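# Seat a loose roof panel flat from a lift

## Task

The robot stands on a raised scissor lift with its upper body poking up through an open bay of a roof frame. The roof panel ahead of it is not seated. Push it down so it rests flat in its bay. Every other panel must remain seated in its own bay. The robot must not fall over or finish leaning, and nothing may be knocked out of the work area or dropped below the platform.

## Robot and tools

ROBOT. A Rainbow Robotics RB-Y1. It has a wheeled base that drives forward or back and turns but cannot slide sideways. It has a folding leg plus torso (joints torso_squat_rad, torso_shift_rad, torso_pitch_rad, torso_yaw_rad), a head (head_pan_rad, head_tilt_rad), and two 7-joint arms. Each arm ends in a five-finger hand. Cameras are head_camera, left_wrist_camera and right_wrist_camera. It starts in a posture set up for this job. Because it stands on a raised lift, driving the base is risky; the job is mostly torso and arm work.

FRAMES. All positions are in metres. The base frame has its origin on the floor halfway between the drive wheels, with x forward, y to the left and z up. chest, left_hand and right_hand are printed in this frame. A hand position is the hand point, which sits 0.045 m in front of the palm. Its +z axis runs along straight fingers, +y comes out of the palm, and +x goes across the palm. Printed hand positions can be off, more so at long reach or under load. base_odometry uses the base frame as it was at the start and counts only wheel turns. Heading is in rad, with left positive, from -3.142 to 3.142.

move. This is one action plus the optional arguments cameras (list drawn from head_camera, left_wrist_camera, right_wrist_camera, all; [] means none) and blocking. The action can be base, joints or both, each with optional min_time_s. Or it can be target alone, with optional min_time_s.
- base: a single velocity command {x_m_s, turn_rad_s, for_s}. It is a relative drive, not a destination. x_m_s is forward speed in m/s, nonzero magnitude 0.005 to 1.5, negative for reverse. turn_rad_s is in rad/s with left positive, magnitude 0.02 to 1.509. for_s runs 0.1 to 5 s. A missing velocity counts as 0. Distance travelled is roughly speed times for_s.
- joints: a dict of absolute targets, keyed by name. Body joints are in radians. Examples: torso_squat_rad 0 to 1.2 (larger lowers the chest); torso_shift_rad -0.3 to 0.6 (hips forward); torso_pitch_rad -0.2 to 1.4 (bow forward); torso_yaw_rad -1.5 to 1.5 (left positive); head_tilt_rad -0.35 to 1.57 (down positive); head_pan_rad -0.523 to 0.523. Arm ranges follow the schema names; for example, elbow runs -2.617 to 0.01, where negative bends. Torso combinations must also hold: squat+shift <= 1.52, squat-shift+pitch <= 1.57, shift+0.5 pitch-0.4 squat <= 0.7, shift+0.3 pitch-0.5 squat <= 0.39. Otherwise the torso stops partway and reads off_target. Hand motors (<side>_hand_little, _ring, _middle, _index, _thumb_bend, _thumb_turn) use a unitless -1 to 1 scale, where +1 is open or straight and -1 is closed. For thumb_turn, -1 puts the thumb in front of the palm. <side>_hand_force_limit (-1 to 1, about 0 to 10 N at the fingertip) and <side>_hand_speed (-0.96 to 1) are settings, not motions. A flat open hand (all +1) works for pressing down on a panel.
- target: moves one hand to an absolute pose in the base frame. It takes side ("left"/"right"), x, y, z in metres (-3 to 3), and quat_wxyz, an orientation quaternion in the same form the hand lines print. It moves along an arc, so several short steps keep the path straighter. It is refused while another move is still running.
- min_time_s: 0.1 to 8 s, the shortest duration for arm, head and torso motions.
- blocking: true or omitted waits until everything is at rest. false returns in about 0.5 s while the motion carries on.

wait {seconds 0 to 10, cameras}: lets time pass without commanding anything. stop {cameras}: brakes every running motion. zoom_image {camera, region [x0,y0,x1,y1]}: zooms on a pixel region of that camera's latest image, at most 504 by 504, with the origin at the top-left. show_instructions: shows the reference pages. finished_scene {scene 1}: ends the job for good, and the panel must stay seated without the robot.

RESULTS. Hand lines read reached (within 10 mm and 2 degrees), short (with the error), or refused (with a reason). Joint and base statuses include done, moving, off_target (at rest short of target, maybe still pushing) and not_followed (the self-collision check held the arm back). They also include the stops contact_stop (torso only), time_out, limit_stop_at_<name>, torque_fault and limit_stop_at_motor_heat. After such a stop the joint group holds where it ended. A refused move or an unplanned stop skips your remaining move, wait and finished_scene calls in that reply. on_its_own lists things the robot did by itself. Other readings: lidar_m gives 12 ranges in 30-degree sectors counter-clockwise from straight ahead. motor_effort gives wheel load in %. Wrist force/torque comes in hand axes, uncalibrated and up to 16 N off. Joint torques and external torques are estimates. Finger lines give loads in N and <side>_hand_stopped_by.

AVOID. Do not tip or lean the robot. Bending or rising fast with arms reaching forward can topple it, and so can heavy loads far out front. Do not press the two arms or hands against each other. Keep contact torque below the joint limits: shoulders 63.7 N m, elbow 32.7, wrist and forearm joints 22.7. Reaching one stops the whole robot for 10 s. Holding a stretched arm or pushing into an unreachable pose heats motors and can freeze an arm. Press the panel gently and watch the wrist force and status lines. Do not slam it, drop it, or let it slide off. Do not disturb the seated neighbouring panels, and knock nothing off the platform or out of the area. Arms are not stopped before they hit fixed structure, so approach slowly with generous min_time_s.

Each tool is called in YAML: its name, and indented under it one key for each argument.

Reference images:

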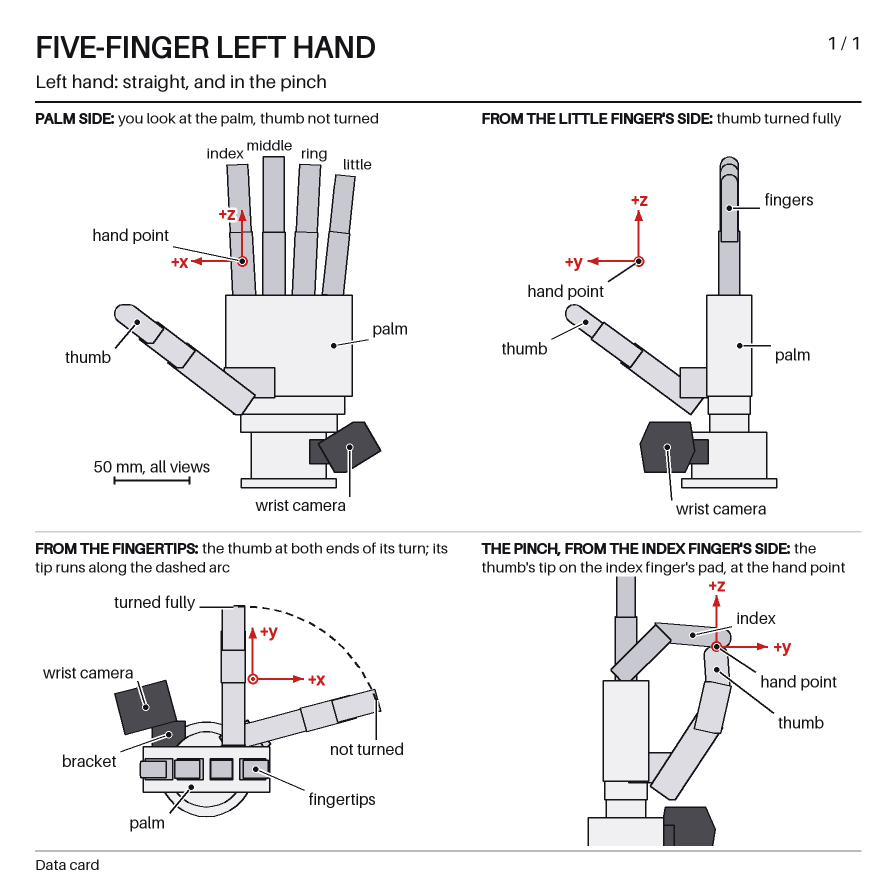

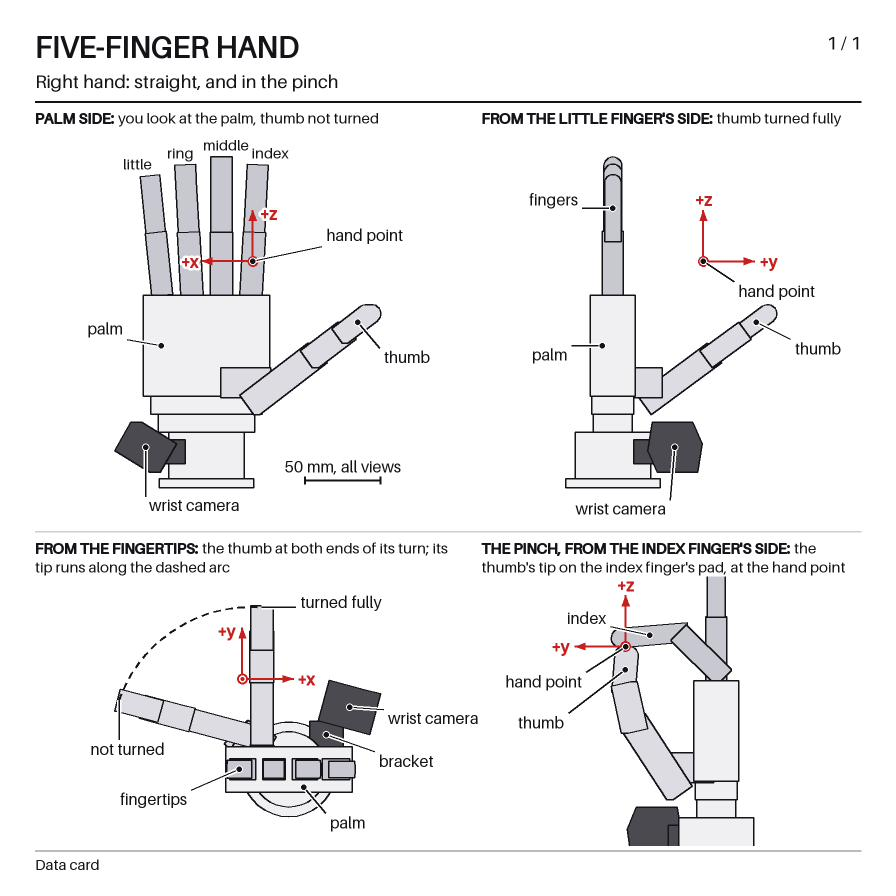

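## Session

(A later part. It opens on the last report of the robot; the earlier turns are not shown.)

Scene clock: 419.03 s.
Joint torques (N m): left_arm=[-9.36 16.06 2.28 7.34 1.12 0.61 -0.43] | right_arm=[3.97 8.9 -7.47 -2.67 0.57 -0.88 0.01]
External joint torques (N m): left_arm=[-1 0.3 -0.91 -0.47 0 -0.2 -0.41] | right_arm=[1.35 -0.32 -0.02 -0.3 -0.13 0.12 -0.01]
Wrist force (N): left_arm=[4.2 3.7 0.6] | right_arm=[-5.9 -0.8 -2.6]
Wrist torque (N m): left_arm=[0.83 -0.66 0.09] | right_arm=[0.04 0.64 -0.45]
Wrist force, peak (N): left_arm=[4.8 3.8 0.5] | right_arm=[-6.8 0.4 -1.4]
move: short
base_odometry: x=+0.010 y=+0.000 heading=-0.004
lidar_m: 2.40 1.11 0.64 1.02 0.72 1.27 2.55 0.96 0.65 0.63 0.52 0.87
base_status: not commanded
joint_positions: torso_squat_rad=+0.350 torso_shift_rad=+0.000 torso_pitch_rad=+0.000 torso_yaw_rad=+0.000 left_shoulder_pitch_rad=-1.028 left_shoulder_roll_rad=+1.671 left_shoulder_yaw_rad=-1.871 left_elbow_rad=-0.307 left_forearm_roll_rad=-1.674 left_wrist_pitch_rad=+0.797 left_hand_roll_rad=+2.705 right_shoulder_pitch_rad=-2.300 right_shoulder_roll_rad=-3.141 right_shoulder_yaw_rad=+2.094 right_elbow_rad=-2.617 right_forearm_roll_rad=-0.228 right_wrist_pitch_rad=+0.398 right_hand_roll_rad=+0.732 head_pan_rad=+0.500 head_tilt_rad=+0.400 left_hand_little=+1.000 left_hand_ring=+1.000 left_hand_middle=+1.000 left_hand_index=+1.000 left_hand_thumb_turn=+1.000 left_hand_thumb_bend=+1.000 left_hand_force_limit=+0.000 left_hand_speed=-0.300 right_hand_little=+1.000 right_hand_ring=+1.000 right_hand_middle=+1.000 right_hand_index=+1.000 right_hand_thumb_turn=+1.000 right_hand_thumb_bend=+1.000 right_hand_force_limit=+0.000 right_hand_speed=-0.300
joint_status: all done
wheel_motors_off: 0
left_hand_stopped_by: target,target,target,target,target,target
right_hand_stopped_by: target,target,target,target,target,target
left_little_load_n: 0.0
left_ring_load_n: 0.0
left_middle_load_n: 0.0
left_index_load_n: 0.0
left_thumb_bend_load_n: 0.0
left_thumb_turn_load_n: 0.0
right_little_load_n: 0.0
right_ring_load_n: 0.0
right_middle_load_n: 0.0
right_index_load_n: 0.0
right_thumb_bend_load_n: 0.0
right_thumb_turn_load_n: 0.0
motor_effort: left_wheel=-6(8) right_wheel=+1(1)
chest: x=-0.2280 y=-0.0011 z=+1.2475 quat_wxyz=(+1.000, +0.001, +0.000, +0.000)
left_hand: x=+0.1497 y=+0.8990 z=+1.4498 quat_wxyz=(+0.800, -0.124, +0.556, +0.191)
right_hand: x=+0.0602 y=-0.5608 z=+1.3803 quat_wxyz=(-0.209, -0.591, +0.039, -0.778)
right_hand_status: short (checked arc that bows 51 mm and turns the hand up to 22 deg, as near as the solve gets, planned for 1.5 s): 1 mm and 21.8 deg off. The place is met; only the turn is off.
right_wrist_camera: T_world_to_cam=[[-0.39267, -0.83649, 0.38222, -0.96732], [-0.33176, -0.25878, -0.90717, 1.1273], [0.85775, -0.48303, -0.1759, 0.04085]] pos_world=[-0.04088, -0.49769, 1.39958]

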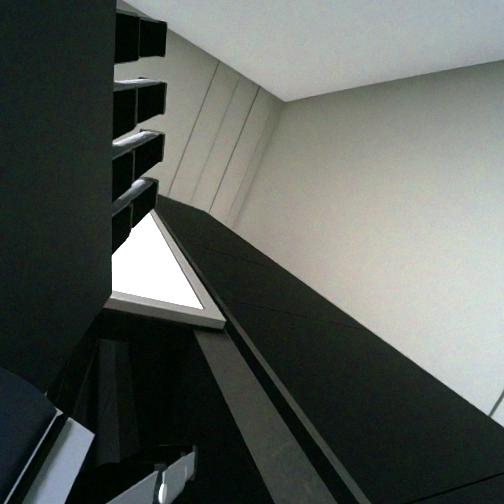

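move:
  target: {"side":"right","x":0.14,"y":-0.58,"z":1.45,"quat_wxyz":[0.330,0.552,-0.177,0.745]}
  min_time_s: 1.5

move:
  target: {"side":"right","x":0.22,"y":-0.63,"z":1.40,"quat_wxyz":[0.131,0.836,-0.227,0.482]}
  min_time_s: 1.5
  cameras: ["right_wrist_camera"]

move:
  joints: {"right_hand_little":-1,"right_hand_ring":-1,"right_hand_middle":-1,"right_hand_index":-1,"right_hand_thumb_turn":-1}

move:
  target: {"side":"right","x":0.2425,"y":-0.664,"z":1.34,"quat_wxyz":[0.131,0.836,-0.227,0.482]}
  min_time_s: 1.5
  cameras: ["right_wrist_camera"]

Scene clock: 425.00 s.
Joint torques (N m): left_arm=[-9.33 15.98 2 7.28 1.14 0.58 -0.39] | right_arm=[-5.11 7.33 -9.49 2.87 1.73 0.32 -0.08]
External joint torques (N m): left_arm=[-0.97 0.21 -1.2 -0.52 0.02 -0.23 -0.37] | right_arm=[2.01 0.9 -0.03 0.39 -0.11 0.04 -0.1]
Wrist force (N): left_arm=[4.3 3.7 0.2] | right_arm=[-6.4 -0.6 -2.8]
Wrist torque (N m): left_arm=[0.83 -0.70 0.10] | right_arm=[0.03 0.71 -0.48]
Wrist force, peak (N): left_arm=[4.4 4.3 0.1] | right_arm=[-6.9 -0.5 -1.7]
move: done
base_odometry: x=+0.010 y=+0.000 heading=-0.004
lidar_m: 2.42 1.14 0.64 1.03 0.72 1.28 2.54 0.97 0.65 0.63 0.52 0.89
base_status: not commanded
joint_positions: torso_squat_rad=+0.350 torso_shift_rad=+0.000 torso_pitch_rad=+0.000 torso_yaw_rad=+0.000 left_shoulder_pitch_rad=-1.028 left_shoulder_roll_rad=+1.671 left_shoulder_yaw_rad=-1.871 left_elbow_rad=-0.307 left_forearm_roll_rad=-1.674 left_wrist_pitch_rad=+0.797 left_hand_roll_rad=+2.705 right_shoulder_pitch_rad=-2.183 right_shoulder_roll_rad=-2.104 right_shoulder_yaw_rad=+2.094 right_elbow_rad=-2.394 right_forearm_roll_rad=+0.091 right_wrist_pitch_rad=+1.435 right_hand_roll_rad=-0.032 head_pan_rad=+0.500 head_tilt_rad=+0.400 left_hand_little=+1.000 left_hand_ring=+1.000 left_hand_middle=+1.000 left_hand_index=+1.000 left_hand_thumb_turn=+1.000 left_hand_thumb_bend=+1.000 left_hand_force_limit=+0.000 left_hand_speed=-0.300 right_hand_little=+1.000 right_hand_ring=+1.000 right_hand_middle=+1.000 right_hand_index=+1.000 right_hand_thumb_turn=+1.000 right_hand_thumb_bend=+1.000 right_hand_force_limit=+0.000 right_hand_speed=-0.300
joint_status: all done
wheel_motors_off: 0
left_hand_stopped_by: target,target,target,target,target,target
right_hand_stopped_by: target,target,target,target,target,target
left_little_load_n: 0.0
left_ring_load_n: 0.0
left_middle_load_n: 0.0
left_index_load_n: 0.0
left_thumb_bend_load_n: 0.0
left_thumb_turn_load_n: 0.0
right_little_load_n: 0.0
right_ring_load_n: 0.0
right_middle_load_n: 0.0
right_index_load_n: 0.0
right_thumb_bend_load_n: 0.0
right_thumb_turn_load_n: 0.0
motor_effort: left_wheel=-7(7) right_wheel=+0(1)
chest: x=-0.2280 y=-0.0011 z=+1.2475 quat_wxyz=(+1.000, +0.001, +0.000, +0.000)
left_hand: x=+0.1497 y=+0.8990 z=+1.4498 quat_wxyz=(+0.800, -0.124, +0.556, +0.191)
right_hand: x=+0.1400 y=-0.5795 z=+1.4502 quat_wxyz=(-0.329, -0.553, +0.176, -0.746)
right_hand_status: reached (checked arc that bows 56 mm and turns the hand up to 22 deg, planned for 1.5 s): 1 mm and 0.2 deg off.
pictures: none

Scene clock: 426.83 s.
Joint torques (N m): left_arm=[-9.36 15.88 2.31 7.29 1.13 0.62 -0.32] | right_arm=[-11.74 8.97 -9.52 3.24 1.25 -1.32 -0.23]
External joint torques (N m): left_arm=[-0.99 0.12 -0.89 -0.51 0.01 -0.19 -0.29] | right_arm=[-0.3 0.52 -0.12 0.67 0.1 0.1 -0.25]
Wrist force (N): left_arm=[3.7 3.9 0.4] | right_arm=[-5.7 0.2 1.8]
Wrist torque (N m): left_arm=[0.87 -0.61 0.05] | right_arm=[-0.08 0.53 -0.23]
Wrist force, peak (N): left_arm=[4.8 3.8 0.5] | right_arm=[-6.9 0.1 -3.0]
move: done
base_odometry: x=+0.010 y=+0.000 heading=-0.004
lidar_m: 2.41 1.12 0.63 1.03 0.72 1.27 2.53 0.96 0.65 0.64 0.53 0.88
base_status: not commanded
joint_positions: torso_squat_rad=+0.350 torso_shift_rad=+0.000 torso_pitch_rad=+0.000 torso_yaw_rad=+0.000 left_shoulder_pitch_rad=-1.028 left_shoulder_roll_rad=+1.671 left_shoulder_yaw_rad=-1.871 left_elbow_rad=-0.307 left_forearm_roll_rad=-1.674 left_wrist_pitch_rad=+0.797 left_hand_roll_rad=+2.705 right_shoulder_pitch_rad=-2.289 right_shoulder_roll_rad=-1.800 right_shoulder_yaw_rad=+1.867 right_elbow_rad=-1.425 right_forearm_roll_rad=-1.348 right_wrist_pitch_rad=+1.122 right_hand_roll_rad=+0.905 head_pan_rad=+0.500 head_tilt_rad=+0.400 left_hand_little=+1.000 left_hand_ring=+1.000 left_hand_middle=+1.000 left_hand_index=+1.000 left_hand_thumb_turn=+1.000 left_hand_thumb_bend=+1.000 left_hand_force_limit=+0.000 left_hand_speed=-0.300 right_hand_little=+1.000 right_hand_ring=+1.000 right_hand_middle=+1.000 right_hand_index=+1.000 right_hand_thumb_turn=+1.000 right_hand_thumb_bend=+1.000 right_hand_force_limit=+0.000 right_hand_speed=-0.300
joint_status: all done
wheel_motors_off: 0
left_hand_stopped_by: target,target,target,target,target,target
right_hand_stopped_by: target,target,target,target,target,target
left_little_load_n: 0.0
left_ring_load_n: 0.0
left_middle_load_n: 0.0
left_index_load_n: 0.0
left_thumb_bend_load_n: 0.0
left_thumb_turn_load_n: 0.0
right_little_load_n: 0.0
right_ring_load_n: 0.0
right_middle_load_n: 0.0
right_index_load_n: 0.0
right_thumb_bend_load_n: 0.0
right_thumb_turn_load_n: 0.0
motor_effort: left_wheel=-6(7) right_wheel=+0(1)
chest: x=-0.2280 y=-0.0010 z=+1.2475 quat_wxyz=(+1.000, +0.001, +0.000, +0.000)
left_hand: x=+0.1497 y=+0.8990 z=+1.4497 quat_wxyz=(+0.800, -0.124, +0.556, +0.191)
right_hand: x=+0.2200 y=-0.6296 z=+1.4000 quat_wxyz=(-0.131, -0.835, +0.227, -0.483)
right_hand_status: reached (checked arc that bows 77 mm and turns the hand up to 51 deg, planned for 1.5 s): 0 mm and 0.2 deg off.
right_wrist_camera: T_world_to_cam=[[-0.39163, -0.9039, 0.17203, -0.71802], [-0.82898, 0.26549, -0.49224, 1.03898], [0.39927, -0.33539, -0.85329, 1.01616]] pos_world=[0.17437, -0.58405, 1.50203]

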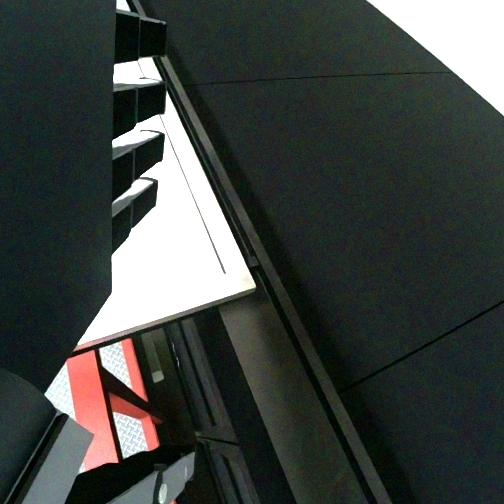

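Scene clock: 428.80 s.
Joint torques (N m): left_arm=[-9.41 16.28 2.27 7.21 1.14 0.69 -0.41] | right_arm=[-11.28 8.7 -9.27 3.16 1.23 -1.21 -0.24]
External joint torques (N m): left_arm=[-1.05 0.52 -0.93 -0.59 0.02 -0.12 -0.39] | right_arm=[0.14 0.23 0.11 0.6 0.07 0.19 -0.28]
Wrist force (N): left_arm=[3.9 3.7 0.2] | right_arm=[-5.5 0.3 1.7]
Wrist torque (N m): left_arm=[0.84 -0.64 0.07] | right_arm=[-0.03 0.52 -0.19]
Wrist force, peak (N): left_arm=[4.7 3.8 0.5] | right_arm=[-5.7 0.2 2.0]
move: done
base_odometry: x=+0.010 y=+0.000 heading=-0.004
lidar_m: 2.42 1.12 0.63 1.03 0.72 1.27 2.54 0.97 0.66 0.63 0.52 0.87
base_status: not commanded
joint_positions: torso_squat_rad=+0.350 torso_shift_rad=+0.000 torso_pitch_rad=+0.000 torso_yaw_rad=+0.000 left_shoulder_pitch_rad=-1.028 left_shoulder_roll_rad=+1.671 left_shoulder_yaw_rad=-1.871 left_elbow_rad=-0.307 left_forearm_roll_rad=-1.674 left_wrist_pitch_rad=+0.797 left_hand_roll_rad=+2.705 right_shoulder_pitch_rad=-2.289 right_shoulder_roll_rad=-1.800 right_shoulder_yaw_rad=+1.867 right_elbow_rad=-1.425 right_forearm_roll_rad=-1.348 right_wrist_pitch_rad=+1.122 right_hand_roll_rad=+0.905 head_pan_rad=+0.500 head_tilt_rad=+0.400 left_hand_little=+1.000 left_hand_ring=+1.000 left_hand_middle=+1.000 left_hand_index=+1.000 left_hand_thumb_turn=+1.000 left_hand_thumb_bend=+1.000 left_hand_force_limit=+0.000 left_hand_speed=-0.300 right_hand_little=-1.000 right_hand_ring=-1.000 right_hand_middle=-1.000 right_hand_index=-1.000 right_hand_thumb_turn=-1.000 right_hand_thumb_bend=+1.000 right_hand_force_limit=+0.000 right_hand_speed=-0.300
joint_status: all done
wheel_motors_off: 0
left_hand_stopped_by: target,target,target,target,target,target
right_hand_stopped_by: target,target,target,target,target,target
left_little_load_n: 0.0
left_ring_load_n: 0.0
left_middle_load_n: 0.0
left_index_load_n: 0.0
left_thumb_bend_load_n: 0.0
left_thumb_turn_load_n: 0.0
right_little_load_n: 0.0
right_ring_load_n: 0.0
right_middle_load_n: 0.0
right_index_load_n: 0.0
right_thumb_bend_load_n: 0.0
right_thumb_turn_load_n: 0.5
motor_effort: left_wheel=-6(7) right_wheel=+0(0)
chest: x=-0.2280 y=-0.0010 z=+1.2475 quat_wxyz=(+1.000, +0.001, +0.000, +0.000)
left_hand: x=+0.1497 y=+0.8990 z=+1.4497 quat_wxyz=(+0.800, -0.124, +0.556, +0.191)
right_hand: x=+0.2200 y=-0.6296 z=+1.4000 quat_wxyz=(-0.131, -0.835, +0.227, -0.483)
pictures: none

Scene clock: 430.63 s.
Joint torques (N m): left_arm=[-9.36 16.23 2.16 7.31 1.08 0.63 -0.4] | right_arm=[-9.95 8.68 -9.11 3.8 0.77 -1.56 -0.2]
External joint torques (N m): left_arm=[-1 0.46 -1.03 -0.5 -0.04 -0.18 -0.38] | right_arm=[2.36 2.19 0.77 0.59 -0.28 -0.18 -0.24]
Wrist force (N): left_arm=[4.0 3.8 0.2] | right_arm=[-5.5 0.3 2.0]
Wrist torque (N m): left_arm=[0.85 -0.68 0.08] | right_arm=[-0.11 0.51 -0.34]
Wrist force, peak (N): left_arm=[4.5 4.1 0.1] | right_arm=[-5.9 0.1 1.9]
move: done
base_odometry: x=+0.010 y=+0.000 heading=-0.004
lidar_m: 2.42 1.12 0.62 1.03 0.72 1.28 2.54 0.96 0.65 0.63 0.53 0.90
base_status: not commanded
joint_positions: torso_squat_rad=+0.350 torso_shift_rad=+0.000 torso_pitch_rad=+0.000 torso_yaw_rad=+0.000 left_shoulder_pitch_rad=-1.028 left_shoulder_roll_rad=+1.671 left_shoulder_yaw_rad=-1.871 left_elbow_rad=-0.307 left_forearm_roll_rad=-1.674 left_wrist_pitch_rad=+0.797 left_hand_roll_rad=+2.705 right_shoulder_pitch_rad=-2.147 right_shoulder_roll_rad=-1.794 right_shoulder_yaw_rad=+1.966 right_elbow_rad=-1.374 right_forearm_roll_rad=-1.369 right_wrist_pitch_rad=+0.882 right_hand_roll_rad=+0.891 head_pan_rad=+0.500 head_tilt_rad=+0.400 left_hand_little=+1.000 left_hand_ring=+1.000 left_hand_middle=+1.000 left_hand_index=+1.000 left_hand_thumb_turn=+1.000 left_hand_thumb_bend=+1.000 left_hand_force_limit=+0.000 left_hand_speed=-0.300 right_hand_little=-1.000 right_hand_ring=-1.000 right_hand_middle=-1.000 right_hand_index=-1.000 right_hand_thumb_turn=-1.000 right_hand_thumb_bend=+1.000 right_hand_force_limit=+0.000 right_hand_speed=-0.300
joint_status: all done
wheel_motors_off: 0
left_hand_stopped_by: target,target,target,target,target,target
right_hand_stopped_by: target,target,target,target,target,target
left_little_load_n: 0.0
left_ring_load_n: 0.0
left_middle_load_n: 0.0
left_index_load_n: 0.0
left_thumb_bend_load_n: 0.5
left_thumb_turn_load_n: 0.0
right_little_load_n: 0.0
right_ring_load_n: 0.0
right_middle_load_n: 0.0
right_index_load_n: 0.0
right_thumb_bend_load_n: 0.0
right_thumb_turn_load_n: 0.5
motor_effort: left_wheel=-6(7) right_wheel=+0(0)
chest: x=-0.2280 y=-0.0010 z=+1.2475 quat_wxyz=(+1.000, +0.001, +0.000, +0.000)
left_hand: x=+0.1497 y=+0.8990 z=+1.4497 quat_wxyz=(+0.800, -0.124, +0.556, +0.191)
right_hand: x=+0.2424 y=-0.6640 z=+1.3402 quat_wxyz=(-0.131, -0.836, +0.227, -0.482)
right_hand_status: reached (checked arc that bows 4 mm and turns the hand up to 1 deg, planned for 1.5 s): 0 mm and 0.1 deg off.
right_wrist_camera: T_world_to_cam=[[-0.39172, -0.90397, 0.17142, -0.72925], [-0.82966, 0.26649, -0.49056, 1.03581], [0.39777, -0.33438, -0.85438, 0.94713]] pos_world=[0.19698, -0.61855, 1.44234]

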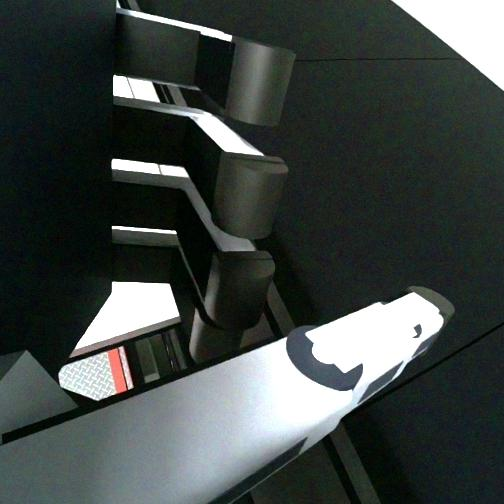

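move:
  joints: {"right_hand_little":1,"right_hand_ring":1,"right_hand_middle":1,"right_hand_index":1,"right_hand_thumb_turn":1}
  cameras: ["right_wrist_camera"]

zoom_image:
  camera: "right_wrist_camera"
  region: [225, 235, 295, 305]

Scene clock: 432.80 s.
Joint torques (N m): left_arm=[-9.29 16.03 2.23 7.27 1.07 0.71 -0.31] | right_arm=[-9.69 8.59 -9.42 3.81 0.76 -1.62 -0.38]
External joint torques (N m): left_arm=[-0.92 0.26 -0.96 -0.54 -0.05 -0.11 -0.29] | right_arm=[2.64 2.11 0.49 0.59 -0.27 -0.22 -0.4]
Wrist force (N): left_arm=[4.1 4.0 0.4] | right_arm=[-5.5 0.3 1.7]
Wrist torque (N m): left_arm=[0.86 -0.66 0.11] | right_arm=[-0.09 0.51 -0.37]
Wrist force, peak (N): left_arm=[4.5 4.1 0.3] | right_arm=[-5.9 0.1 1.8]
move: done
base_odometry: x=+0.010 y=+0.000 heading=-0.004
lidar_m: 2.42 1.12 0.63 1.02 0.71 1.27 2.54 0.96 0.64 0.63 0.52 0.87
base_status: not commanded
joint_positions: torso_squat_rad=+0.350 torso_shift_rad=+0.000 torso_pitch_rad=+0.000 torso_yaw_rad=+0.000 left_shoulder_pitch_rad=-1.028 left_shoulder_roll_rad=+1.671 left_shoulder_yaw_rad=-1.871 left_elbow_rad=-0.307 left_forearm_roll_rad=-1.674 left_wrist_pitch_rad=+0.797 left_hand_roll_rad=+2.705 right_shoulder_pitch_rad=-2.147 right_shoulder_roll_rad=-1.794 right_shoulder_yaw_rad=+1.966 right_elbow_rad=-1.374 right_forearm_roll_rad=-1.369 right_wrist_pitch_rad=+0.882 right_hand_roll_rad=+0.891 head_pan_rad=+0.500 head_tilt_rad=+0.400 left_hand_little=+1.000 left_hand_ring=+1.000 left_hand_middle=+1.000 left_hand_index=+1.000 left_hand_thumb_turn=+1.000 left_hand_thumb_bend=+1.000 left_hand_force_limit=+0.000 left_hand_speed=-0.300 right_hand_little=+1.000 right_hand_ring=+1.000 right_hand_middle=+1.000 right_hand_index=+1.000 right_hand_thumb_turn=+1.000 right_hand_thumb_bend=+1.000 right_hand_force_limit=+0.000 right_hand_speed=-0.300
joint_status: all done
wheel_motors_off: 0
left_hand_stopped_by: target,target,target,target,target,target
right_hand_stopped_by: target,target,target,target,target,target
left_little_load_n: 0.0
left_ring_load_n: 0.0
left_middle_load_n: 0.0
left_index_load_n: 0.0
left_thumb_bend_load_n: 0.0
left_thumb_turn_load_n: 0.0
right_little_load_n: 0.0
right_ring_load_n: 0.0
right_middle_load_n: 0.0
right_index_load_n: 0.0
right_thumb_bend_load_n: 0.0
right_thumb_turn_load_n: 0.0
motor_effort: left_wheel=-6(7) right_wheel=+0(0)
chest: x=-0.2280 y=-0.0010 z=+1.2475 quat_wxyz=(+1.000, +0.001, +0.000, +0.000)
left_hand: x=+0.1497 y=+0.8990 z=+1.4497 quat_wxyz=(+0.800, -0.124, +0.556, +0.191)
right_hand: x=+0.2424 y=-0.6640 z=+1.3402 quat_wxyz=(-0.131, -0.836, +0.227, -0.482)
right_wrist_camera: T_world_to_cam=[[-0.39163, -0.90401, 0.17143, -0.7293], [-0.82966, 0.26638, -0.49061, 1.03582], [0.39785, -0.33437, -0.85435, 0.94708]] pos_world=[0.19697, -0.61855, 1.44234]

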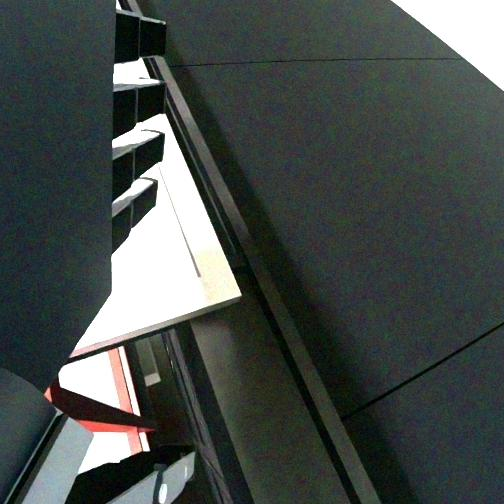

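Scaled by 7.200 from the camera's image (finer frame: 720x720).

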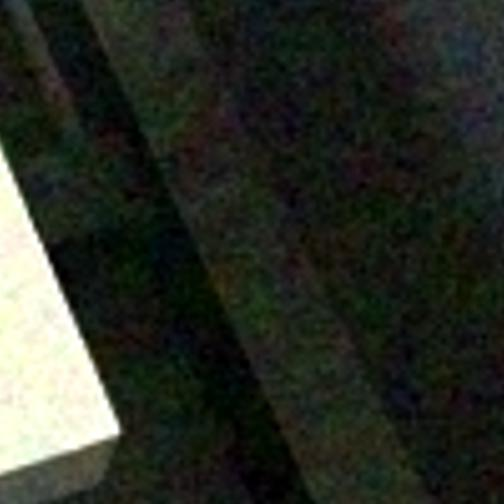

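zoom_image:
  camera: "right_wrist_camera"
  region: [218, 248, 253, 283]

zoom_image:
  camera: "right_wrist_camera"
  region: [150, 50, 290, 330]

Scaled by 14.400 from the camera's image (finer frame: 720x720).

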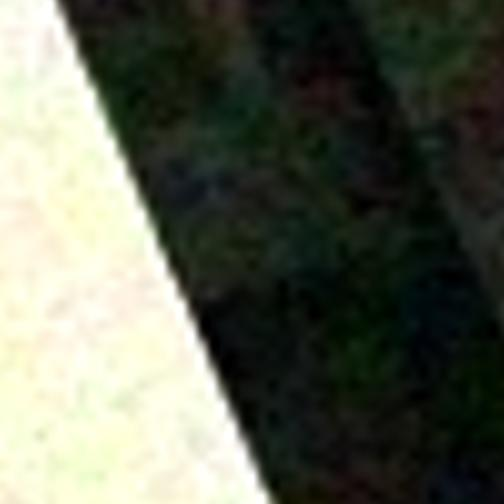

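Scaled by 1.800 from the camera's image (finer frame: 720x720).

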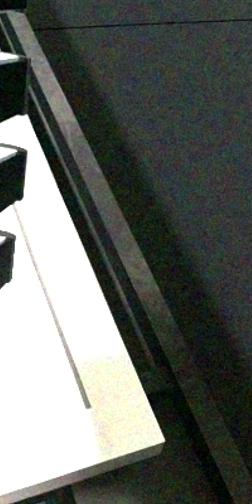

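move:
  target: {"side":"right","x":0.22,"y":-0.60,"z":1.44,"quat_wxyz":[0.131,0.836,-0.227,0.482]}
  min_time_s: 1.2

move:
  base: {"x_m_s": 0.12, "for_s": 1.65}

move:
  target: {"side":"right","x":0.22,"y":-0.68,"z":1.44,"quat_wxyz":[0.0,1.0,0.0,0.0]}
  min_time_s: 2
  cameras: ["right_wrist_camera"]

Scene clock: 435.80 s.
Joint torques (N m): left_arm=[-9.41 15.94 2.17 7.18 1.09 0.65 -0.37] | right_arm=[-12.46 10.01 -9.15 3.07 1.18 -1.07 -0.03]
External joint torques (N m): left_arm=[-1.05 0.18 -1.03 -0.62 -0.03 -0.16 -0.35] | right_arm=[-0.54 1.62 -0.54 0.54 0 0.35 -0.05]
Wrist force (N): left_arm=[4.4 3.6 0.2] | right_arm=[-5.5 0.1 1.7]
Wrist torque (N m): left_arm=[0.82 -0.71 0.13] | right_arm=[-0.12 0.52 -0.22]
Wrist force, peak (N): left_arm=[4.7 4.0 0.2] | right_arm=[-5.8 0.1 2.0]
move: done
base_odometry: x=+0.010 y=+0.000 heading=-0.004
lidar_m: 2.42 1.13 0.62 1.03 0.71 1.26 2.53 0.95 0.64 0.63 0.52 0.89
base_status: not commanded
joint_positions: torso_squat_rad=+0.350 torso_shift_rad=+0.000 torso_pitch_rad=+0.000 torso_yaw_rad=+0.000 left_shoulder_pitch_rad=-1.028 left_shoulder_roll_rad=+1.671 left_shoulder_yaw_rad=-1.871 left_elbow_rad=-0.307 left_forearm_roll_rad=-1.674 left_wrist_pitch_rad=+0.797 left_hand_roll_rad=+2.705 right_shoulder_pitch_rad=-2.354 right_shoulder_roll_rad=-1.713 right_shoulder_yaw_rad=+1.819 right_elbow_rad=-1.367 right_forearm_roll_rad=-1.365 right_wrist_pitch_rad=+1.242 right_hand_roll_rad=+0.908 head_pan_rad=+0.500 head_tilt_rad=+0.400 left_hand_little=+1.000 left_hand_ring=+1.000 left_hand_middle=+1.000 left_hand_index=+1.000 left_hand_thumb_turn=+1.000 left_hand_thumb_bend=+1.000 left_hand_force_limit=+0.000 left_hand_speed=-0.300 right_hand_little=+1.000 right_hand_ring=+1.000 right_hand_middle=+1.000 right_hand_index=+1.000 right_hand_thumb_turn=+1.000 right_hand_thumb_bend=+1.000 right_hand_force_limit=+0.000 right_hand_speed=-0.300
joint_status: all done
wheel_motors_off: 0
left_hand_stopped_by: target,target,target,target,target,target
right_hand_stopped_by: target,target,target,target,target,target
left_little_load_n: 0.0
left_ring_load_n: 0.0
left_middle_load_n: 0.0
left_index_load_n: 0.0
left_thumb_bend_load_n: 0.0
left_thumb_turn_load_n: 0.0
right_little_load_n: 0.0
right_ring_load_n: 0.0
right_middle_load_n: 0.0
right_index_load_n: 0.0
right_thumb_bend_load_n: 0.0
right_thumb_turn_load_n: 0.0
motor_effort: left_wheel=-6(7) right_wheel=+0(0)
chest: x=-0.2280 y=-0.0011 z=+1.2475 quat_wxyz=(+1.000, +0.001, +0.000, +0.000)
left_hand: x=+0.1497 y=+0.8990 z=+1.4498 quat_wxyz=(+0.800, -0.124, +0.556, +0.191)
right_hand: x=+0.2201 y=-0.6002 z=+1.4397 quat_wxyz=(-0.131, -0.836, +0.227, -0.482)
right_hand_status: reached (checked arc that bows 9 mm and turns the hand up to 1 deg, planned for 1.2 s): 0 mm and 0.0 deg off.
pictures: none

Scene clock: 438.20 s.
Joint torques (N m): left_arm=[-9.32 16.58 2.2 7.18 1.11 0.62 -0.34] | right_arm=[-12.08 9.5 -8.98 2.7 1.22 -1.1 0.01]
External joint torques (N m): left_arm=[-0.96 0.81 -0.99 -0.63 -0.01 -0.19 -0.32] | right_arm=[-0.16 1.1 -0.37 0.17 0.03 0.32 -0.01]
Wrist force (N): left_arm=[4.5 3.5 0.3] | right_arm=[-5.5 0.4 1.6]
Wrist torque (N m): left_arm=[0.78 -0.73 0.14] | right_arm=[-0.07 0.51 -0.19]
Wrist force, peak (N): left_arm=[4.6 4.0 0.3] | right_arm=[-5.8 0.2 2.1]
move: done
base_odometry: x=+0.210 y=+0.000 heading=-0.004
lidar_m: 2.41 0.96 1.07 0.56 1.07 0.84 2.54 0.79 0.66 0.48 0.63 0.88
base_status: done (sent for 1.67 of 1.67 s)
joint_positions: torso_squat_rad=+0.350 torso_shift_rad=+0.000 torso_pitch_rad=+0.000 torso_yaw_rad=+0.000 left_shoulder_pitch_rad=-1.028 left_shoulder_roll_rad=+1.671 left_shoulder_yaw_rad=-1.871 left_elbow_rad=-0.307 left_forearm_roll_rad=-1.674 left_wrist_pitch_rad=+0.797 left_hand_roll_rad=+2.705 right_shoulder_pitch_rad=-2.354 right_shoulder_roll_rad=-1.712 right_shoulder_yaw_rad=+1.819 right_elbow_rad=-1.367 right_forearm_roll_rad=-1.365 right_wrist_pitch_rad=+1.242 right_hand_roll_rad=+0.908 head_pan_rad=+0.500 head_tilt_rad=+0.400 left_hand_little=+1.000 left_hand_ring=+1.000 left_hand_middle=+1.000 left_hand_index=+1.000 left_hand_thumb_turn=+1.000 left_hand_thumb_bend=+1.000 left_hand_force_limit=+0.000 left_hand_speed=-0.300 right_hand_little=+1.000 right_hand_ring=+1.000 right_hand_middle=+1.000 right_hand_index=+1.000 right_hand_thumb_turn=+1.000 right_hand_thumb_bend=+1.000 right_hand_force_limit=+0.000 right_hand_speed=-0.300
joint_status: not commanded
wheel_motors_off: 0
left_hand_stopped_by: target,target,target,target,target,target
right_hand_stopped_by: target,target,target,target,target,target
left_little_load_n: 0.0
left_ring_load_n: 0.0
left_middle_load_n: 0.0
left_index_load_n: 0.0
left_thumb_bend_load_n: 0.0
left_thumb_turn_load_n: 0.0
right_little_load_n: 0.0
right_ring_load_n: 0.0
right_middle_load_n: 0.0
right_index_load_n: 0.0
right_thumb_bend_load_n: 0.0
right_thumb_turn_load_n: 0.0
motor_effort: left_wheel=-6(37) right_wheel=+2(30)
chest: x=-0.2279 y=-0.0011 z=+1.2475 quat_wxyz=(+1.000, +0.001, +0.000, +0.000)
left_hand: x=+0.1499 y=+0.8989 z=+1.4497 quat_wxyz=(+0.800, -0.124, +0.556, +0.191)
right_hand: x=+0.2202 y=-0.6002 z=+1.4397 quat_wxyz=(-0.131, -0.836, +0.227, -0.482)
pictures: none

Scene clock: 440.53 s.
Joint torques (N m): left_arm=[-9.32 16.73 2.26 7.13 1.16 0.61 -0.33] | right_arm=[-14.46 4.45 -1.72 1.96 0.44 -1.01 -0.16]
External joint torques (N m): left_arm=[-0.95 0.96 -0.94 -0.67 0.04 -0.2 -0.31] | right_arm=[2.01 1.18 0.33 0.6 0 0.34 -0.17]
Wrist force (N): left_arm=[3.9 3.9 0.6] | right_arm=[-2.6 -2.8 3.1]
Wrist torque (N m): left_arm=[0.85 -0.64 0.07] | right_arm=[-0.38 0.23 -0.14]
Wrist force, peak (N): left_arm=[4.1 4.5 0.5] | right_arm=[-5.7 0.2 2.1]
move: short
base_odometry: x=+0.210 y=+0.000 heading=-0.004
lidar_m: 2.41 0.97 1.08 0.59 1.08 0.83 2.54 0.79 0.65 0.48 0.64 0.89
base_status: not commanded
joint_positions: torso_squat_rad=+0.350 torso_shift_rad=+0.000 torso_pitch_rad=+0.000 torso_yaw_rad=+0.000 left_shoulder_pitch_rad=-1.028 left_shoulder_roll_rad=+1.671 left_shoulder_yaw_rad=-1.871 left_elbow_rad=-0.307 left_forearm_roll_rad=-1.674 left_wrist_pitch_rad=+0.797 left_hand_roll_rad=+2.705 right_shoulder_pitch_rad=-2.136 right_shoulder_roll_rad=-1.219 right_shoulder_yaw_rad=+1.877 right_elbow_rad=-0.267 right_forearm_roll_rad=-1.700 right_wrist_pitch_rad=+1.457 right_hand_roll_rad=+2.292 head_pan_rad=+0.500 head_tilt_rad=+0.400 left_hand_little=+1.000 left_hand_ring=+1.000 left_hand_middle=+1.000 left_hand_index=+1.000 left_hand_thumb_turn=+1.000 left_hand_thumb_bend=+1.000 left_hand_force_limit=+0.000 left_hand_speed=-0.300 right_hand_little=+1.000 right_hand_ring=+1.000 right_hand_middle=+1.000 right_hand_index=+1.000 right_hand_thumb_turn=+1.000 right_hand_thumb_bend=+1.000 right_hand_force_limit=+0.000 right_hand_speed=-0.300
joint_status: all done
wheel_motors_off: 0
left_hand_stopped_by: target,target,target,target,target,target
right_hand_stopped_by: target,target,target,target,target,target
left_little_load_n: 0.0
left_ring_load_n: 0.0
left_middle_load_n: 0.0
left_index_load_n: 0.0
left_thumb_bend_load_n: 0.0
left_thumb_turn_load_n: 0.0
right_little_load_n: 0.0
right_ring_load_n: 0.0
right_middle_load_n: 0.0
right_index_load_n: 0.0
right_thumb_bend_load_n: 0.0
right_thumb_turn_load_n: 0.0
motor_effort: left_wheel=-4(5) right_wheel=+3(3)
chest: x=-0.2280 y=-0.0011 z=+1.2475 quat_wxyz=(+1.000, +0.001, +0.000, +0.000)
left_hand: x=+0.1498 y=+0.8989 z=+1.4497 quat_wxyz=(+0.800, -0.124, +0.556, +0.191)
right_hand: x=+0.2195 y=-0.6796 z=+1.4398 quat_wxyz=(-0.255, -0.936, -0.079, -0.230)
right_hand_status: short (checked arc that bows 32 mm and turns the hand up to 49 deg, as near as the solve gets, planned for 2.0 s): 1 mm and 41.3 deg off. The place is met; only the turn is off.
right_wrist_camera: T_world_to_cam=[[0.22079, -0.79115, 0.57038, -1.4016], [-0.97523, -0.17097, 0.14036, -0.10391], [-0.01353, -0.58724, -0.8093, 0.88961]] pos_world=[0.22016, -0.60422, 1.53399]

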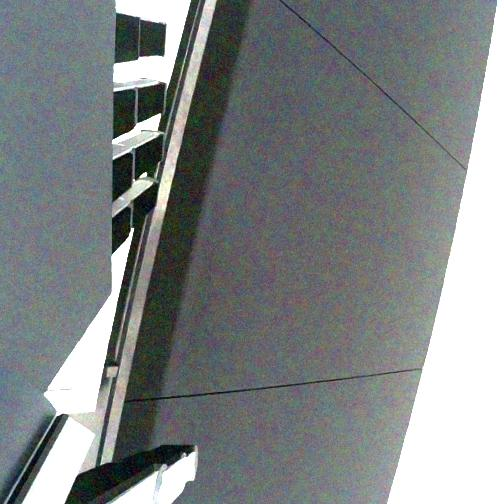

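zoom_image:
  camera: "right_wrist_camera"
  region: [80, 335, 150, 405]

zoom_image:
  camera: "right_wrist_camera"
  region: [60, 220, 220, 440]

Scaled by 7.200 from the camera's image (finer frame: 720x720).

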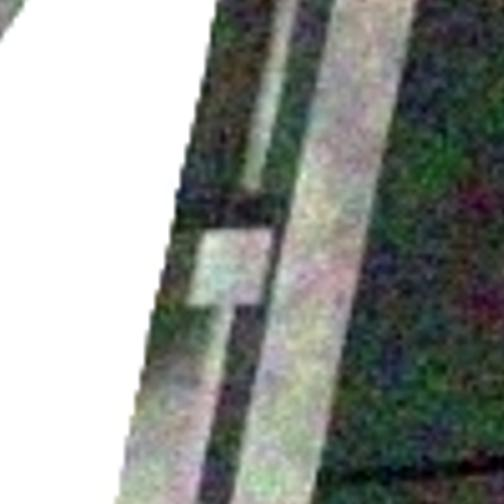

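Scaled by 2.291 from the camera's image (finer frame: 720x720).

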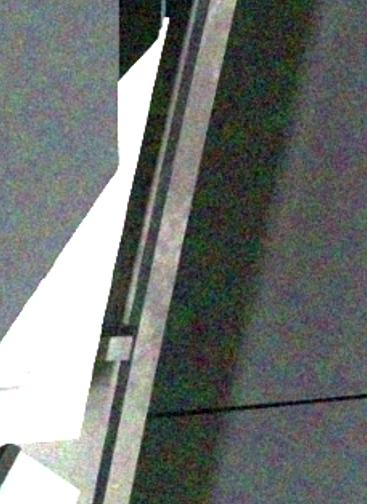

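move:
  target: {"side":"right","x":0.18,"y":-0.62,"z":1.42,"quat_wxyz":[0.3007,0.9537,0.0,0.0]}
  min_time_s: 2
  cameras: ["right_wrist_camera"]

Scene clock: 444.60 s.
Joint torques (N m): left_arm=[-9.42 16.25 2.38 7.03 1.11 0.63 -0.42] | right_arm=[-16.63 0.78 -0.28 3.45 1.31 -0.38 -0.21]
External joint torques (N m): left_arm=[-1.05 0.47 -0.81 -0.77 -0.01 -0.18 -0.4] | right_arm=[2.92 1.66 0.72 0.02 0.09 0.33 -0.21]
Wrist force (N): left_arm=[4.5 4.1 0.7] | right_arm=[-0.6 -3.1 3.2]
Wrist torque (N m): left_arm=[0.87 -0.75 0.13] | right_arm=[-0.37 0.08 -0.25]
Wrist force, peak (N): left_arm=[4.5 4.1 0.7] | right_arm=[-2.4 -2.8 3.4]
move: short
base_odometry: x=+0.210 y=+0.000 heading=-0.004
lidar_m: 2.40 0.97 1.08 0.58 1.08 0.84 2.55 0.79 0.65 0.47 0.63 0.88
base_status: not commanded
joint_positions: torso_squat_rad=+0.350 torso_shift_rad=+0.000 torso_pitch_rad=+0.000 torso_yaw_rad=+0.000 left_shoulder_pitch_rad=-1.028 left_shoulder_roll_rad=+1.671 left_shoulder_yaw_rad=-1.871 left_elbow_rad=-0.307 left_forearm_roll_rad=-1.674 left_wrist_pitch_rad=+0.797 left_hand_roll_rad=+2.705 right_shoulder_pitch_rad=-2.075 right_shoulder_roll_rad=-0.981 right_shoulder_yaw_rad=+2.034 right_elbow_rad=-0.267 right_forearm_roll_rad=-1.562 right_wrist_pitch_rad=+1.732 right_hand_roll_rad=+2.077 head_pan_rad=+0.500 head_tilt_rad=+0.400 left_hand_little=+1.000 left_hand_ring=+1.000 left_hand_middle=+1.000 left_hand_index=+1.000 left_hand_thumb_turn=+1.000 left_hand_thumb_bend=+1.000 left_hand_force_limit=+0.000 left_hand_speed=-0.300 right_hand_little=+1.000 right_hand_ring=+1.000 right_hand_middle=+1.000 right_hand_index=+1.000 right_hand_thumb_turn=+1.000 right_hand_thumb_bend=+1.000 right_hand_force_limit=+0.000 right_hand_speed=-0.300
joint_status: all done
wheel_motors_off: 0
left_hand_stopped_by: target,target,target,target,target,target
right_hand_stopped_by: target,target,target,target,target,target
left_little_load_n: 0.0
left_ring_load_n: 0.0
left_middle_load_n: 0.0
left_index_load_n: 0.0
left_thumb_bend_load_n: 0.0
left_thumb_turn_load_n: 0.0
right_little_load_n: 0.0
right_ring_load_n: 0.0
right_middle_load_n: 0.0
right_index_load_n: 0.0
right_thumb_bend_load_n: 0.0
right_thumb_turn_load_n: 0.0
motor_effort: left_wheel=-5(5) right_wheel=+3(3)
chest: x=-0.2280 y=-0.0011 z=+1.2475 quat_wxyz=(+1.000, +0.001, +0.000, +0.000)
left_hand: x=+0.1498 y=+0.8989 z=+1.4497 quat_wxyz=(+0.800, -0.124, +0.556, +0.191)
right_hand: x=+0.1795 y=-0.6198 z=+1.4198 quat_wxyz=(-0.322, -0.946, -0.016, -0.024)
right_hand_status: short (checked arc that bows 12 mm and turns the hand up to 26 deg, as near as the solve gets, planned for 2.0 s): 1 mm and 4.2 deg off. The place is met; only the turn is off.
right_wrist_camera: T_world_to_cam=[[0.22418, -0.77576, 0.58986, -1.35281], [-0.87343, 0.10854, 0.4747, -0.44967], [-0.43228, -0.62162, -0.65324, 0.7403]] pos_world=[0.23053, -0.54046, 1.49502]

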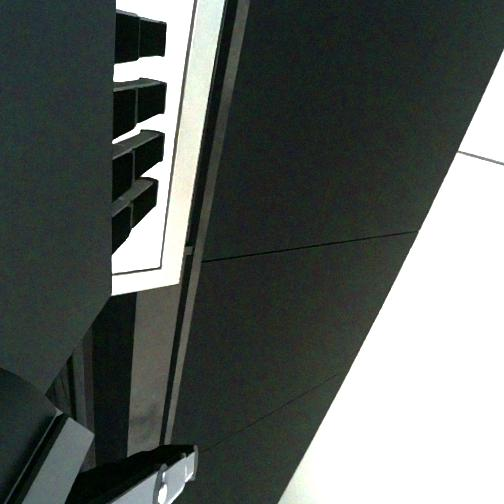

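zoom_image:
  camera: "right_wrist_camera"
  region: [155, 215, 225, 285]

zoom_image:
  camera: "right_wrist_camera"
  region: [110, 100, 260, 300]

Scaled by 7.200 from the camera's image (finer frame: 720x720).

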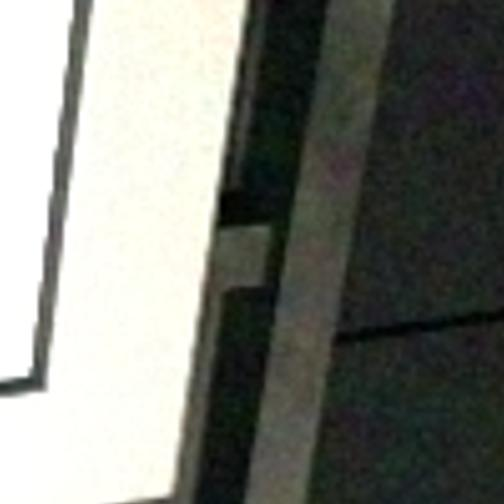

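Scaled by 2.520 from the camera's image (finer frame: 720x720).

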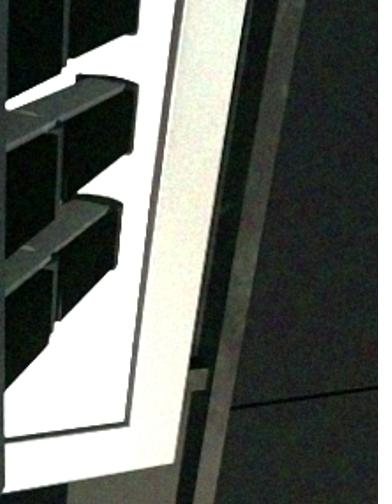

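move:
  target: {"side":"right","x":0.18,"y":-0.635,"z":1.365,"quat_wxyz":[0.3007,0.9537,0.0,0.0]}
  min_time_s: 2
  cameras: ["right_wrist_camera"]

zoom_image:
  camera: "right_wrist_camera"
  region: [100, 0, 260, 300]

Scene clock: 460.43 s.
Joint torques (N m): left_arm=[-9.17 16.69 1.94 7.13 1.1 0.65 -0.34] | right_arm=[-17.33 -3.6 -2.53 3.76 0.93 -0.84 -0.33]
External joint torques (N m): left_arm=[-0.8 0.92 -1.26 -0.68 -0.02 -0.17 -0.32] | right_arm=[2.92 -1.35 -1.49 -0.1 -0.3 -0.27 -0.33]
Wrist force (N): left_arm=[4.4 3.8 0.1] | right_arm=[-0.7 -2.7 3.1]
Wrist torque (N m): left_arm=[0.86 -0.70 0.11] | right_arm=[-0.30 0.12 -0.21]
Wrist force, peak (N): left_arm=[4.5 4.2 0.3] | right_arm=[-0.5 -3.3 3.5]
move: done
base_odometry: x=+0.210 y=+0.000 heading=-0.004
lidar_m: 2.41 0.97 1.07 0.58 1.06 0.85 2.56 0.79 0.67 0.49 0.64 0.87
base_status: not commanded
joint_positions: torso_squat_rad=+0.350 torso_shift_rad=+0.000 torso_pitch_rad=+0.000 torso_yaw_rad=+0.000 left_shoulder_pitch_rad=-1.028 left_shoulder_roll_rad=+1.671 left_shoulder_yaw_rad=-1.871 left_elbow_rad=-0.307 left_forearm_roll_rad=-1.674 left_wrist_pitch_rad=+0.797 left_hand_roll_rad=+2.705 right_shoulder_pitch_rad=-1.956 right_shoulder_roll_rad=-0.997 right_shoulder_yaw_rad=+2.011 right_elbow_rad=-0.267 right_forearm_roll_rad=-1.601 right_wrist_pitch_rad=+1.697 right_hand_roll_rad=+2.032 head_pan_rad=+0.500 head_tilt_rad=+0.400 left_hand_little=+1.000 left_hand_ring=+1.000 left_hand_middle=+1.000 left_hand_index=+1.000 left_hand_thumb_turn=+1.000 left_hand_thumb_bend=+1.000 left_hand_force_limit=+0.000 left_hand_speed=-0.300 right_hand_little=+1.000 right_hand_ring=+1.000 right_hand_middle=+1.000 right_hand_index=+1.000 right_hand_thumb_turn=+1.000 right_hand_thumb_bend=+1.000 right_hand_force_limit=+0.000 right_hand_speed=-0.300
joint_status: all done
wheel_motors_off: 0
left_hand_stopped_by: target,target,target,target,target,target
right_hand_stopped_by: target,target,target,target,target,target
left_little_load_n: 0.0
left_ring_load_n: 0.0
left_middle_load_n: 0.0
left_index_load_n: 0.0
left_thumb_bend_load_n: 0.0
left_thumb_turn_load_n: 0.0
right_little_load_n: 0.0
right_ring_load_n: 0.0
right_middle_load_n: 0.0
right_index_load_n: 0.0
right_thumb_bend_load_n: 0.0
right_thumb_turn_load_n: 0.0
motor_effort: left_wheel=-5(5) right_wheel=+3(3)
chest: x=-0.2280 y=-0.0011 z=+1.2475 quat_wxyz=(+1.000, +0.001, +0.000, +0.000)
left_hand: x=+0.1498 y=+0.8989 z=+1.4497 quat_wxyz=(+0.800, -0.124, +0.556, +0.191)
right_hand: x=+0.1800 y=-0.6347 z=+1.3652 quat_wxyz=(-0.302, -0.953, -0.001, -0.001)
right_hand_status: reached (checked arc that bows 2 mm and turns the hand up to 4 deg, planned for 2.0 s): 0 mm and 0.2 deg off.
right_wrist_camera: T_world_to_cam=[[0.2092, -0.80985, 0.54807, -1.29415], [-0.85107, 0.12523, 0.5099, -0.46316], [-0.48158, -0.57312, -0.66304, 0.74858]] pos_world=[0.23706, -0.56103, 1.44179]

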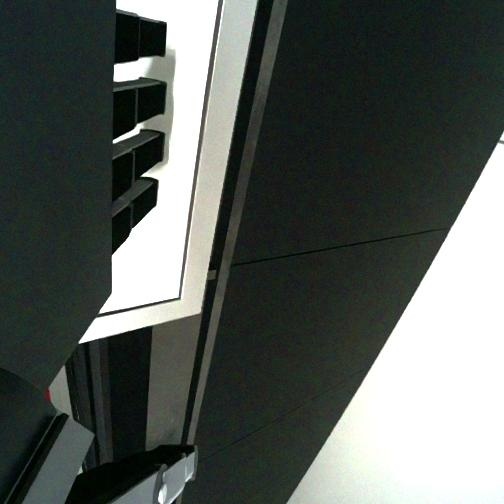

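Scaled by 1.680 from the camera's image (finer frame: 720x720).

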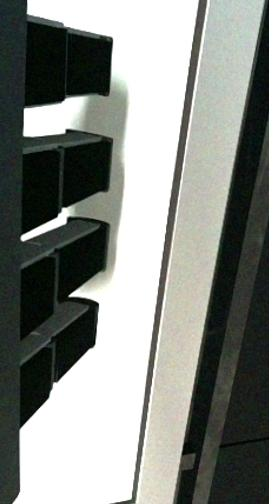

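move:
  target: {"side":"right","x":0.18,"y":-0.64,"z":1.354,"quat_wxyz":[0.3007,0.9537,0.0,0.0]}
  min_time_s: 1

move:
  target: {"side":"right","x":0.18,"y":-0.64,"z":1.351,"quat_wxyz":[0.3007,0.9537,0.0,0.0]}
  min_time_s: 0.8

move:
  target: {"side":"right","x":0.18,"y":-0.64,"z":1.348,"quat_wxyz":[0.3007,0.9537,0.0,0.0]}
  min_time_s: 0.8
  cameras: ["right_wrist_camera"]

Scene clock: 462.10 s.
Joint torques (N m): left_arm=[-9.43 16.4 2.17 7.15 1.12 0.62 -0.39] | right_arm=[-15.68 -4.44 -2.94 2.75 0.6 -1.24 -0.38]
External joint torques (N m): left_arm=[-1.06 0.63 -1.03 -0.66 0 -0.2 -0.37] | right_arm=[4.62 -1.97 -1.83 -1.21 -0.63 -0.69 -0.38]
Wrist force (N): left_arm=[4.2 3.7 0.4] | right_arm=[-2.1 -1.9 -3.6]
Wrist torque (N m): left_arm=[0.84 -0.67 0.10] | right_arm=[0.01 0.08 -0.27]
Wrist force, peak (N): left_arm=[4.6 4.1 0.4] | right_arm=[-2.1 -1.9 -3.6]
move: done
base_odometry: x=+0.210 y=+0.000 heading=-0.004
lidar_m: 2.40 0.96 1.07 0.59 1.07 0.86 2.53 0.79 0.67 0.49 0.64 0.88
base_status: not commanded
joint_positions: torso_squat_rad=+0.350 torso_shift_rad=+0.000 torso_pitch_rad=+0.000 torso_yaw_rad=+0.000 left_shoulder_pitch_rad=-1.028 left_shoulder_roll_rad=+1.671 left_shoulder_yaw_rad=-1.871 left_elbow_rad=-0.307 left_forearm_roll_rad=-1.674 left_wrist_pitch_rad=+0.797 left_hand_roll_rad=+2.705 right_shoulder_pitch_rad=-1.934 right_shoulder_roll_rad=-1.007 right_shoulder_yaw_rad=+2.007 right_elbow_rad=-0.276 right_forearm_roll_rad=-1.607 right_wrist_pitch_rad=+1.683 right_hand_roll_rad=+2.022 head_pan_rad=+0.500 head_tilt_rad=+0.400 left_hand_little=+1.000 left_hand_ring=+1.000 left_hand_middle=+1.000 left_hand_index=+1.000 left_hand_thumb_turn=+1.000 left_hand_thumb_bend=+1.000 left_hand_force_limit=+0.000 left_hand_speed=-0.300 right_hand_little=+1.000 right_hand_ring=+1.000 right_hand_middle=+1.000 right_hand_index=+1.000 right_hand_thumb_turn=+1.000 right_hand_thumb_bend=+1.000 right_hand_force_limit=+0.000 right_hand_speed=-0.300
joint_status: all done
wheel_motors_off: 0
left_hand_stopped_by: target,target,target,target,target,target
right_hand_stopped_by: target,target,target,target,target,target
left_little_load_n: 0.0
left_ring_load_n: 0.0
left_middle_load_n: 0.0
left_index_load_n: 0.0
left_thumb_bend_load_n: 0.0
left_thumb_turn_load_n: 0.0
right_little_load_n: 0.0
right_ring_load_n: 0.0
right_middle_load_n: -1.0
right_index_load_n: 0.0
right_thumb_bend_load_n: 0.0
right_thumb_turn_load_n: 0.0
motor_effort: left_wheel=-5(5) right_wheel=+3(3)
chest: x=-0.2280 y=-0.0010 z=+1.2475 quat_wxyz=(+1.000, +0.001, +0.000, +0.000)
left_hand: x=+0.1498 y=+0.8990 z=+1.4496 quat_wxyz=(+0.800, -0.124, +0.556, +0.191)
right_hand: x=+0.1800 y=-0.6396 z=+1.3547 quat_wxyz=(-0.299, -0.954, +0.001, +0.002)
right_hand_status: reached (checked arc that bows 0 mm and turns the hand up to 1 deg, planned for 1.0 s): 1 mm and 0.3 deg off.
pictures: none

Scene clock: 463.23 s.
Joint torques (N m): left_arm=[-9.43 16.39 2.12 7.14 1.21 0.58 -0.37] | right_arm=[-11.81 -5.62 -3.15 2.3 -0.19 -1.62 -0.39]
External joint torques (N m): left_arm=[-1.06 0.63 -1.08 -0.67 0.09 -0.23 -0.34] | right_arm=[8.49 -3.15 -1.91 -1.71 -1.43 -1.09 -0.39]
Wrist force (N): left_arm=[4.2 3.9 0.6] | right_arm=[-3.9 0.1 -13.3]
Wrist torque (N m): left_arm=[0.82 -0.66 0.12] | right_arm=[0.51 0.25 -0.35]
Wrist force, peak (N): left_arm=[4.4 4.2 0.6] | right_arm=[-3.7 -0.2 -13.7]
move: done
base_odometry: x=+0.210 y=+0.000 heading=-0.004
lidar_m: 2.42 0.97 1.07 0.58 1.08 0.84 2.53 0.79 0.66 0.48 0.64 0.88
base_status: not commanded
joint_positions: torso_squat_rad=+0.350 torso_shift_rad=+0.000 torso_pitch_rad=+0.000 torso_yaw_rad=+0.000 left_shoulder_pitch_rad=-1.028 left_shoulder_roll_rad=+1.671 left_shoulder_yaw_rad=-1.871 left_elbow_rad=-0.307 left_forearm_roll_rad=-1.674 left_wrist_pitch_rad=+0.797 left_hand_roll_rad=+2.705 right_shoulder_pitch_rad=-1.932 right_shoulder_roll_rad=-1.014 right_shoulder_yaw_rad=+2.006 right_elbow_rad=-0.295 right_forearm_roll_rad=-1.608 right_wrist_pitch_rad=+1.680 right_hand_roll_rad=+2.009 head_pan_rad=+0.500 head_tilt_rad=+0.400 left_hand_little=+1.000 left_hand_ring=+1.000 left_hand_middle=+1.000 left_hand_index=+1.000 left_hand_thumb_turn=+1.000 left_hand_thumb_bend=+1.000 left_hand_force_limit=+0.000 left_hand_speed=-0.300 right_hand_little=+1.000 right_hand_ring=+1.000 right_hand_middle=+1.000 right_hand_index=+1.000 right_hand_thumb_turn=+1.000 right_hand_thumb_bend=+1.000 right_hand_force_limit=+0.000 right_hand_speed=-0.300
joint_status: all done
wheel_motors_off: 0
left_hand_stopped_by: target,target,target,target,target,target
right_hand_stopped_by: target,target,target,target,target,target
left_little_load_n: 0.0
left_ring_load_n: 0.0
left_middle_load_n: 0.0
left_index_load_n: 0.0
left_thumb_bend_load_n: 0.0
left_thumb_turn_load_n: 0.5
right_little_load_n: 0.0
right_ring_load_n: 0.0
right_middle_load_n: -4.0
right_index_load_n: 0.0
right_thumb_bend_load_n: 0.0
right_thumb_turn_load_n: 0.0
motor_effort: left_wheel=-5(5) right_wheel=+3(3)
chest: x=-0.2282 y=-0.0008 z=+1.2475 quat_wxyz=(+1.000, +0.000, +0.000, +0.000)
left_hand: x=+0.1495 y=+0.8993 z=+1.4494 quat_wxyz=(+0.800, -0.124, +0.556, +0.191)
right_hand: x=+0.1803 y=-0.6394 z=+1.3524 quat_wxyz=(-0.299, -0.954, +0.002, +0.002)
right_hand_status: reached (checked arc that bows 0 mm and turns the hand up to 0 deg, planned for 0.8 s): 2 mm and 0.4 deg off.
pictures: none

Scene clock: 464.37 s.
Joint torques (N m): left_arm=[-9.4 16.52 2.26 7.16 1.11 0.64 -0.27] | right_arm=[-9.13 -7.87 -2.96 1.76 -1.05 -0.97 -0.37]
External joint torques (N m): left_arm=[-1.03 0.77 -0.94 -0.64 -0.01 -0.18 -0.25] | right_arm=[11.14 -5.44 -1.53 -2.3 -2.3 -0.46 -0.37]
Wrist force (N): left_arm=[3.8 3.9 0.3] | right_arm=[-3.1 3.7 -26.0]
Wrist torque (N m): left_arm=[0.85 -0.59 0.04] | right_arm=[1.04 0.58 -0.21]
Wrist force, peak (N): left_arm=[4.3 4.2 0.4] | right_arm=[-6.0 3.0 -26.8]
move: done
base_odometry: x=+0.210 y=+0.000 heading=-0.004
lidar_m: 2.42 0.95 1.07 0.57 1.08 0.84 2.53 0.79 0.67 0.49 0.64 0.87
base_status: not commanded
joint_positions: torso_squat_rad=+0.350 torso_shift_rad=+0.000 torso_pitch_rad=-0.001 torso_yaw_rad=+0.000 left_shoulder_pitch_rad=-1.028 left_shoulder_roll_rad=+1.671 left_shoulder_yaw_rad=-1.871 left_elbow_rad=-0.307 left_forearm_roll_rad=-1.674 left_wrist_pitch_rad=+0.797 left_hand_roll_rad=+2.705 right_shoulder_pitch_rad=-1.933 right_shoulder_roll_rad=-1.026 right_shoulder_yaw_rad=+2.006 right_elbow_rad=-0.323 right_forearm_roll_rad=-1.609 right_wrist_pitch_rad=+1.677 right_hand_roll_rad=+1.991 head_pan_rad=+0.500 head_tilt_rad=+0.400 left_hand_little=+1.000 left_hand_ring=+1.000 left_hand_middle=+1.000 left_hand_index=+1.000 left_hand_thumb_turn=+1.000 left_hand_thumb_bend=+1.000 left_hand_force_limit=+0.000 left_hand_speed=-0.300 right_hand_little=+1.000 right_hand_ring=+1.000 right_hand_middle=+0.999 right_hand_index=+1.000 right_hand_thumb_turn=+1.000 right_hand_thumb_bend=+1.000 right_hand_force_limit=+0.000 right_hand_speed=-0.300
joint_status: all done
wheel_motors_off: 0
left_hand_stopped_by: target,target,target,target,target,target
right_hand_stopped_by: target,target,target,target,target,target
left_little_load_n: 0.0
left_ring_load_n: 0.0
left_middle_load_n: 0.0
left_index_load_n: 0.0
left_thumb_bend_load_n: 0.0
left_thumb_turn_load_n: 0.0
right_little_load_n: 0.0
right_ring_load_n: 0.0
right_middle_load_n: -12.0
right_index_load_n: 0.0
right_thumb_bend_load_n: 0.0
right_thumb_turn_load_n: 0.0
motor_effort: left_wheel=-4(5) right_wheel=+3(3)
chest: x=-0.2284 y=-0.0005 z=+1.2475 quat_wxyz=(+1.000, +0.000, +0.000, +0.000)
left_hand: x=+0.1491 y=+0.8998 z=+1.4490 quat_wxyz=(+0.800, -0.125, +0.555, +0.191)
right_hand: x=+0.1806 y=-0.6390 z=+1.3498 quat_wxyz=(-0.298, -0.954, +0.002, +0.003)
right_hand_status: reached (checked arc that bows 1 mm and turns the hand up to 0 deg, planned for 0.8 s): 2 mm and 0.5 deg off.
right_wrist_camera: T_world_to_cam=[[0.20564, -0.81502, 0.54172, -1.28349], [-0.84763, 0.12833, 0.51484, -0.45954], [-0.48912, -0.56505, -0.66444, 0.74461]] pos_world=[0.23861, -0.56635, 1.42663]

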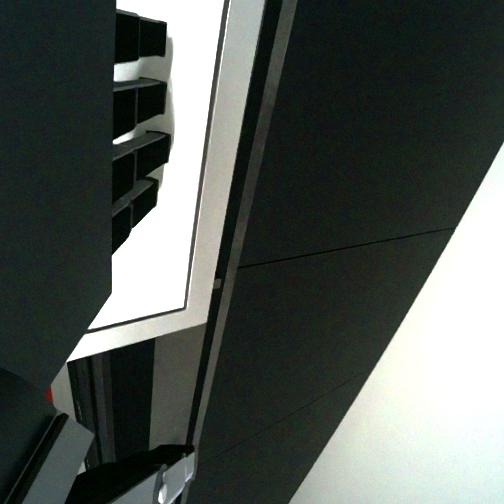

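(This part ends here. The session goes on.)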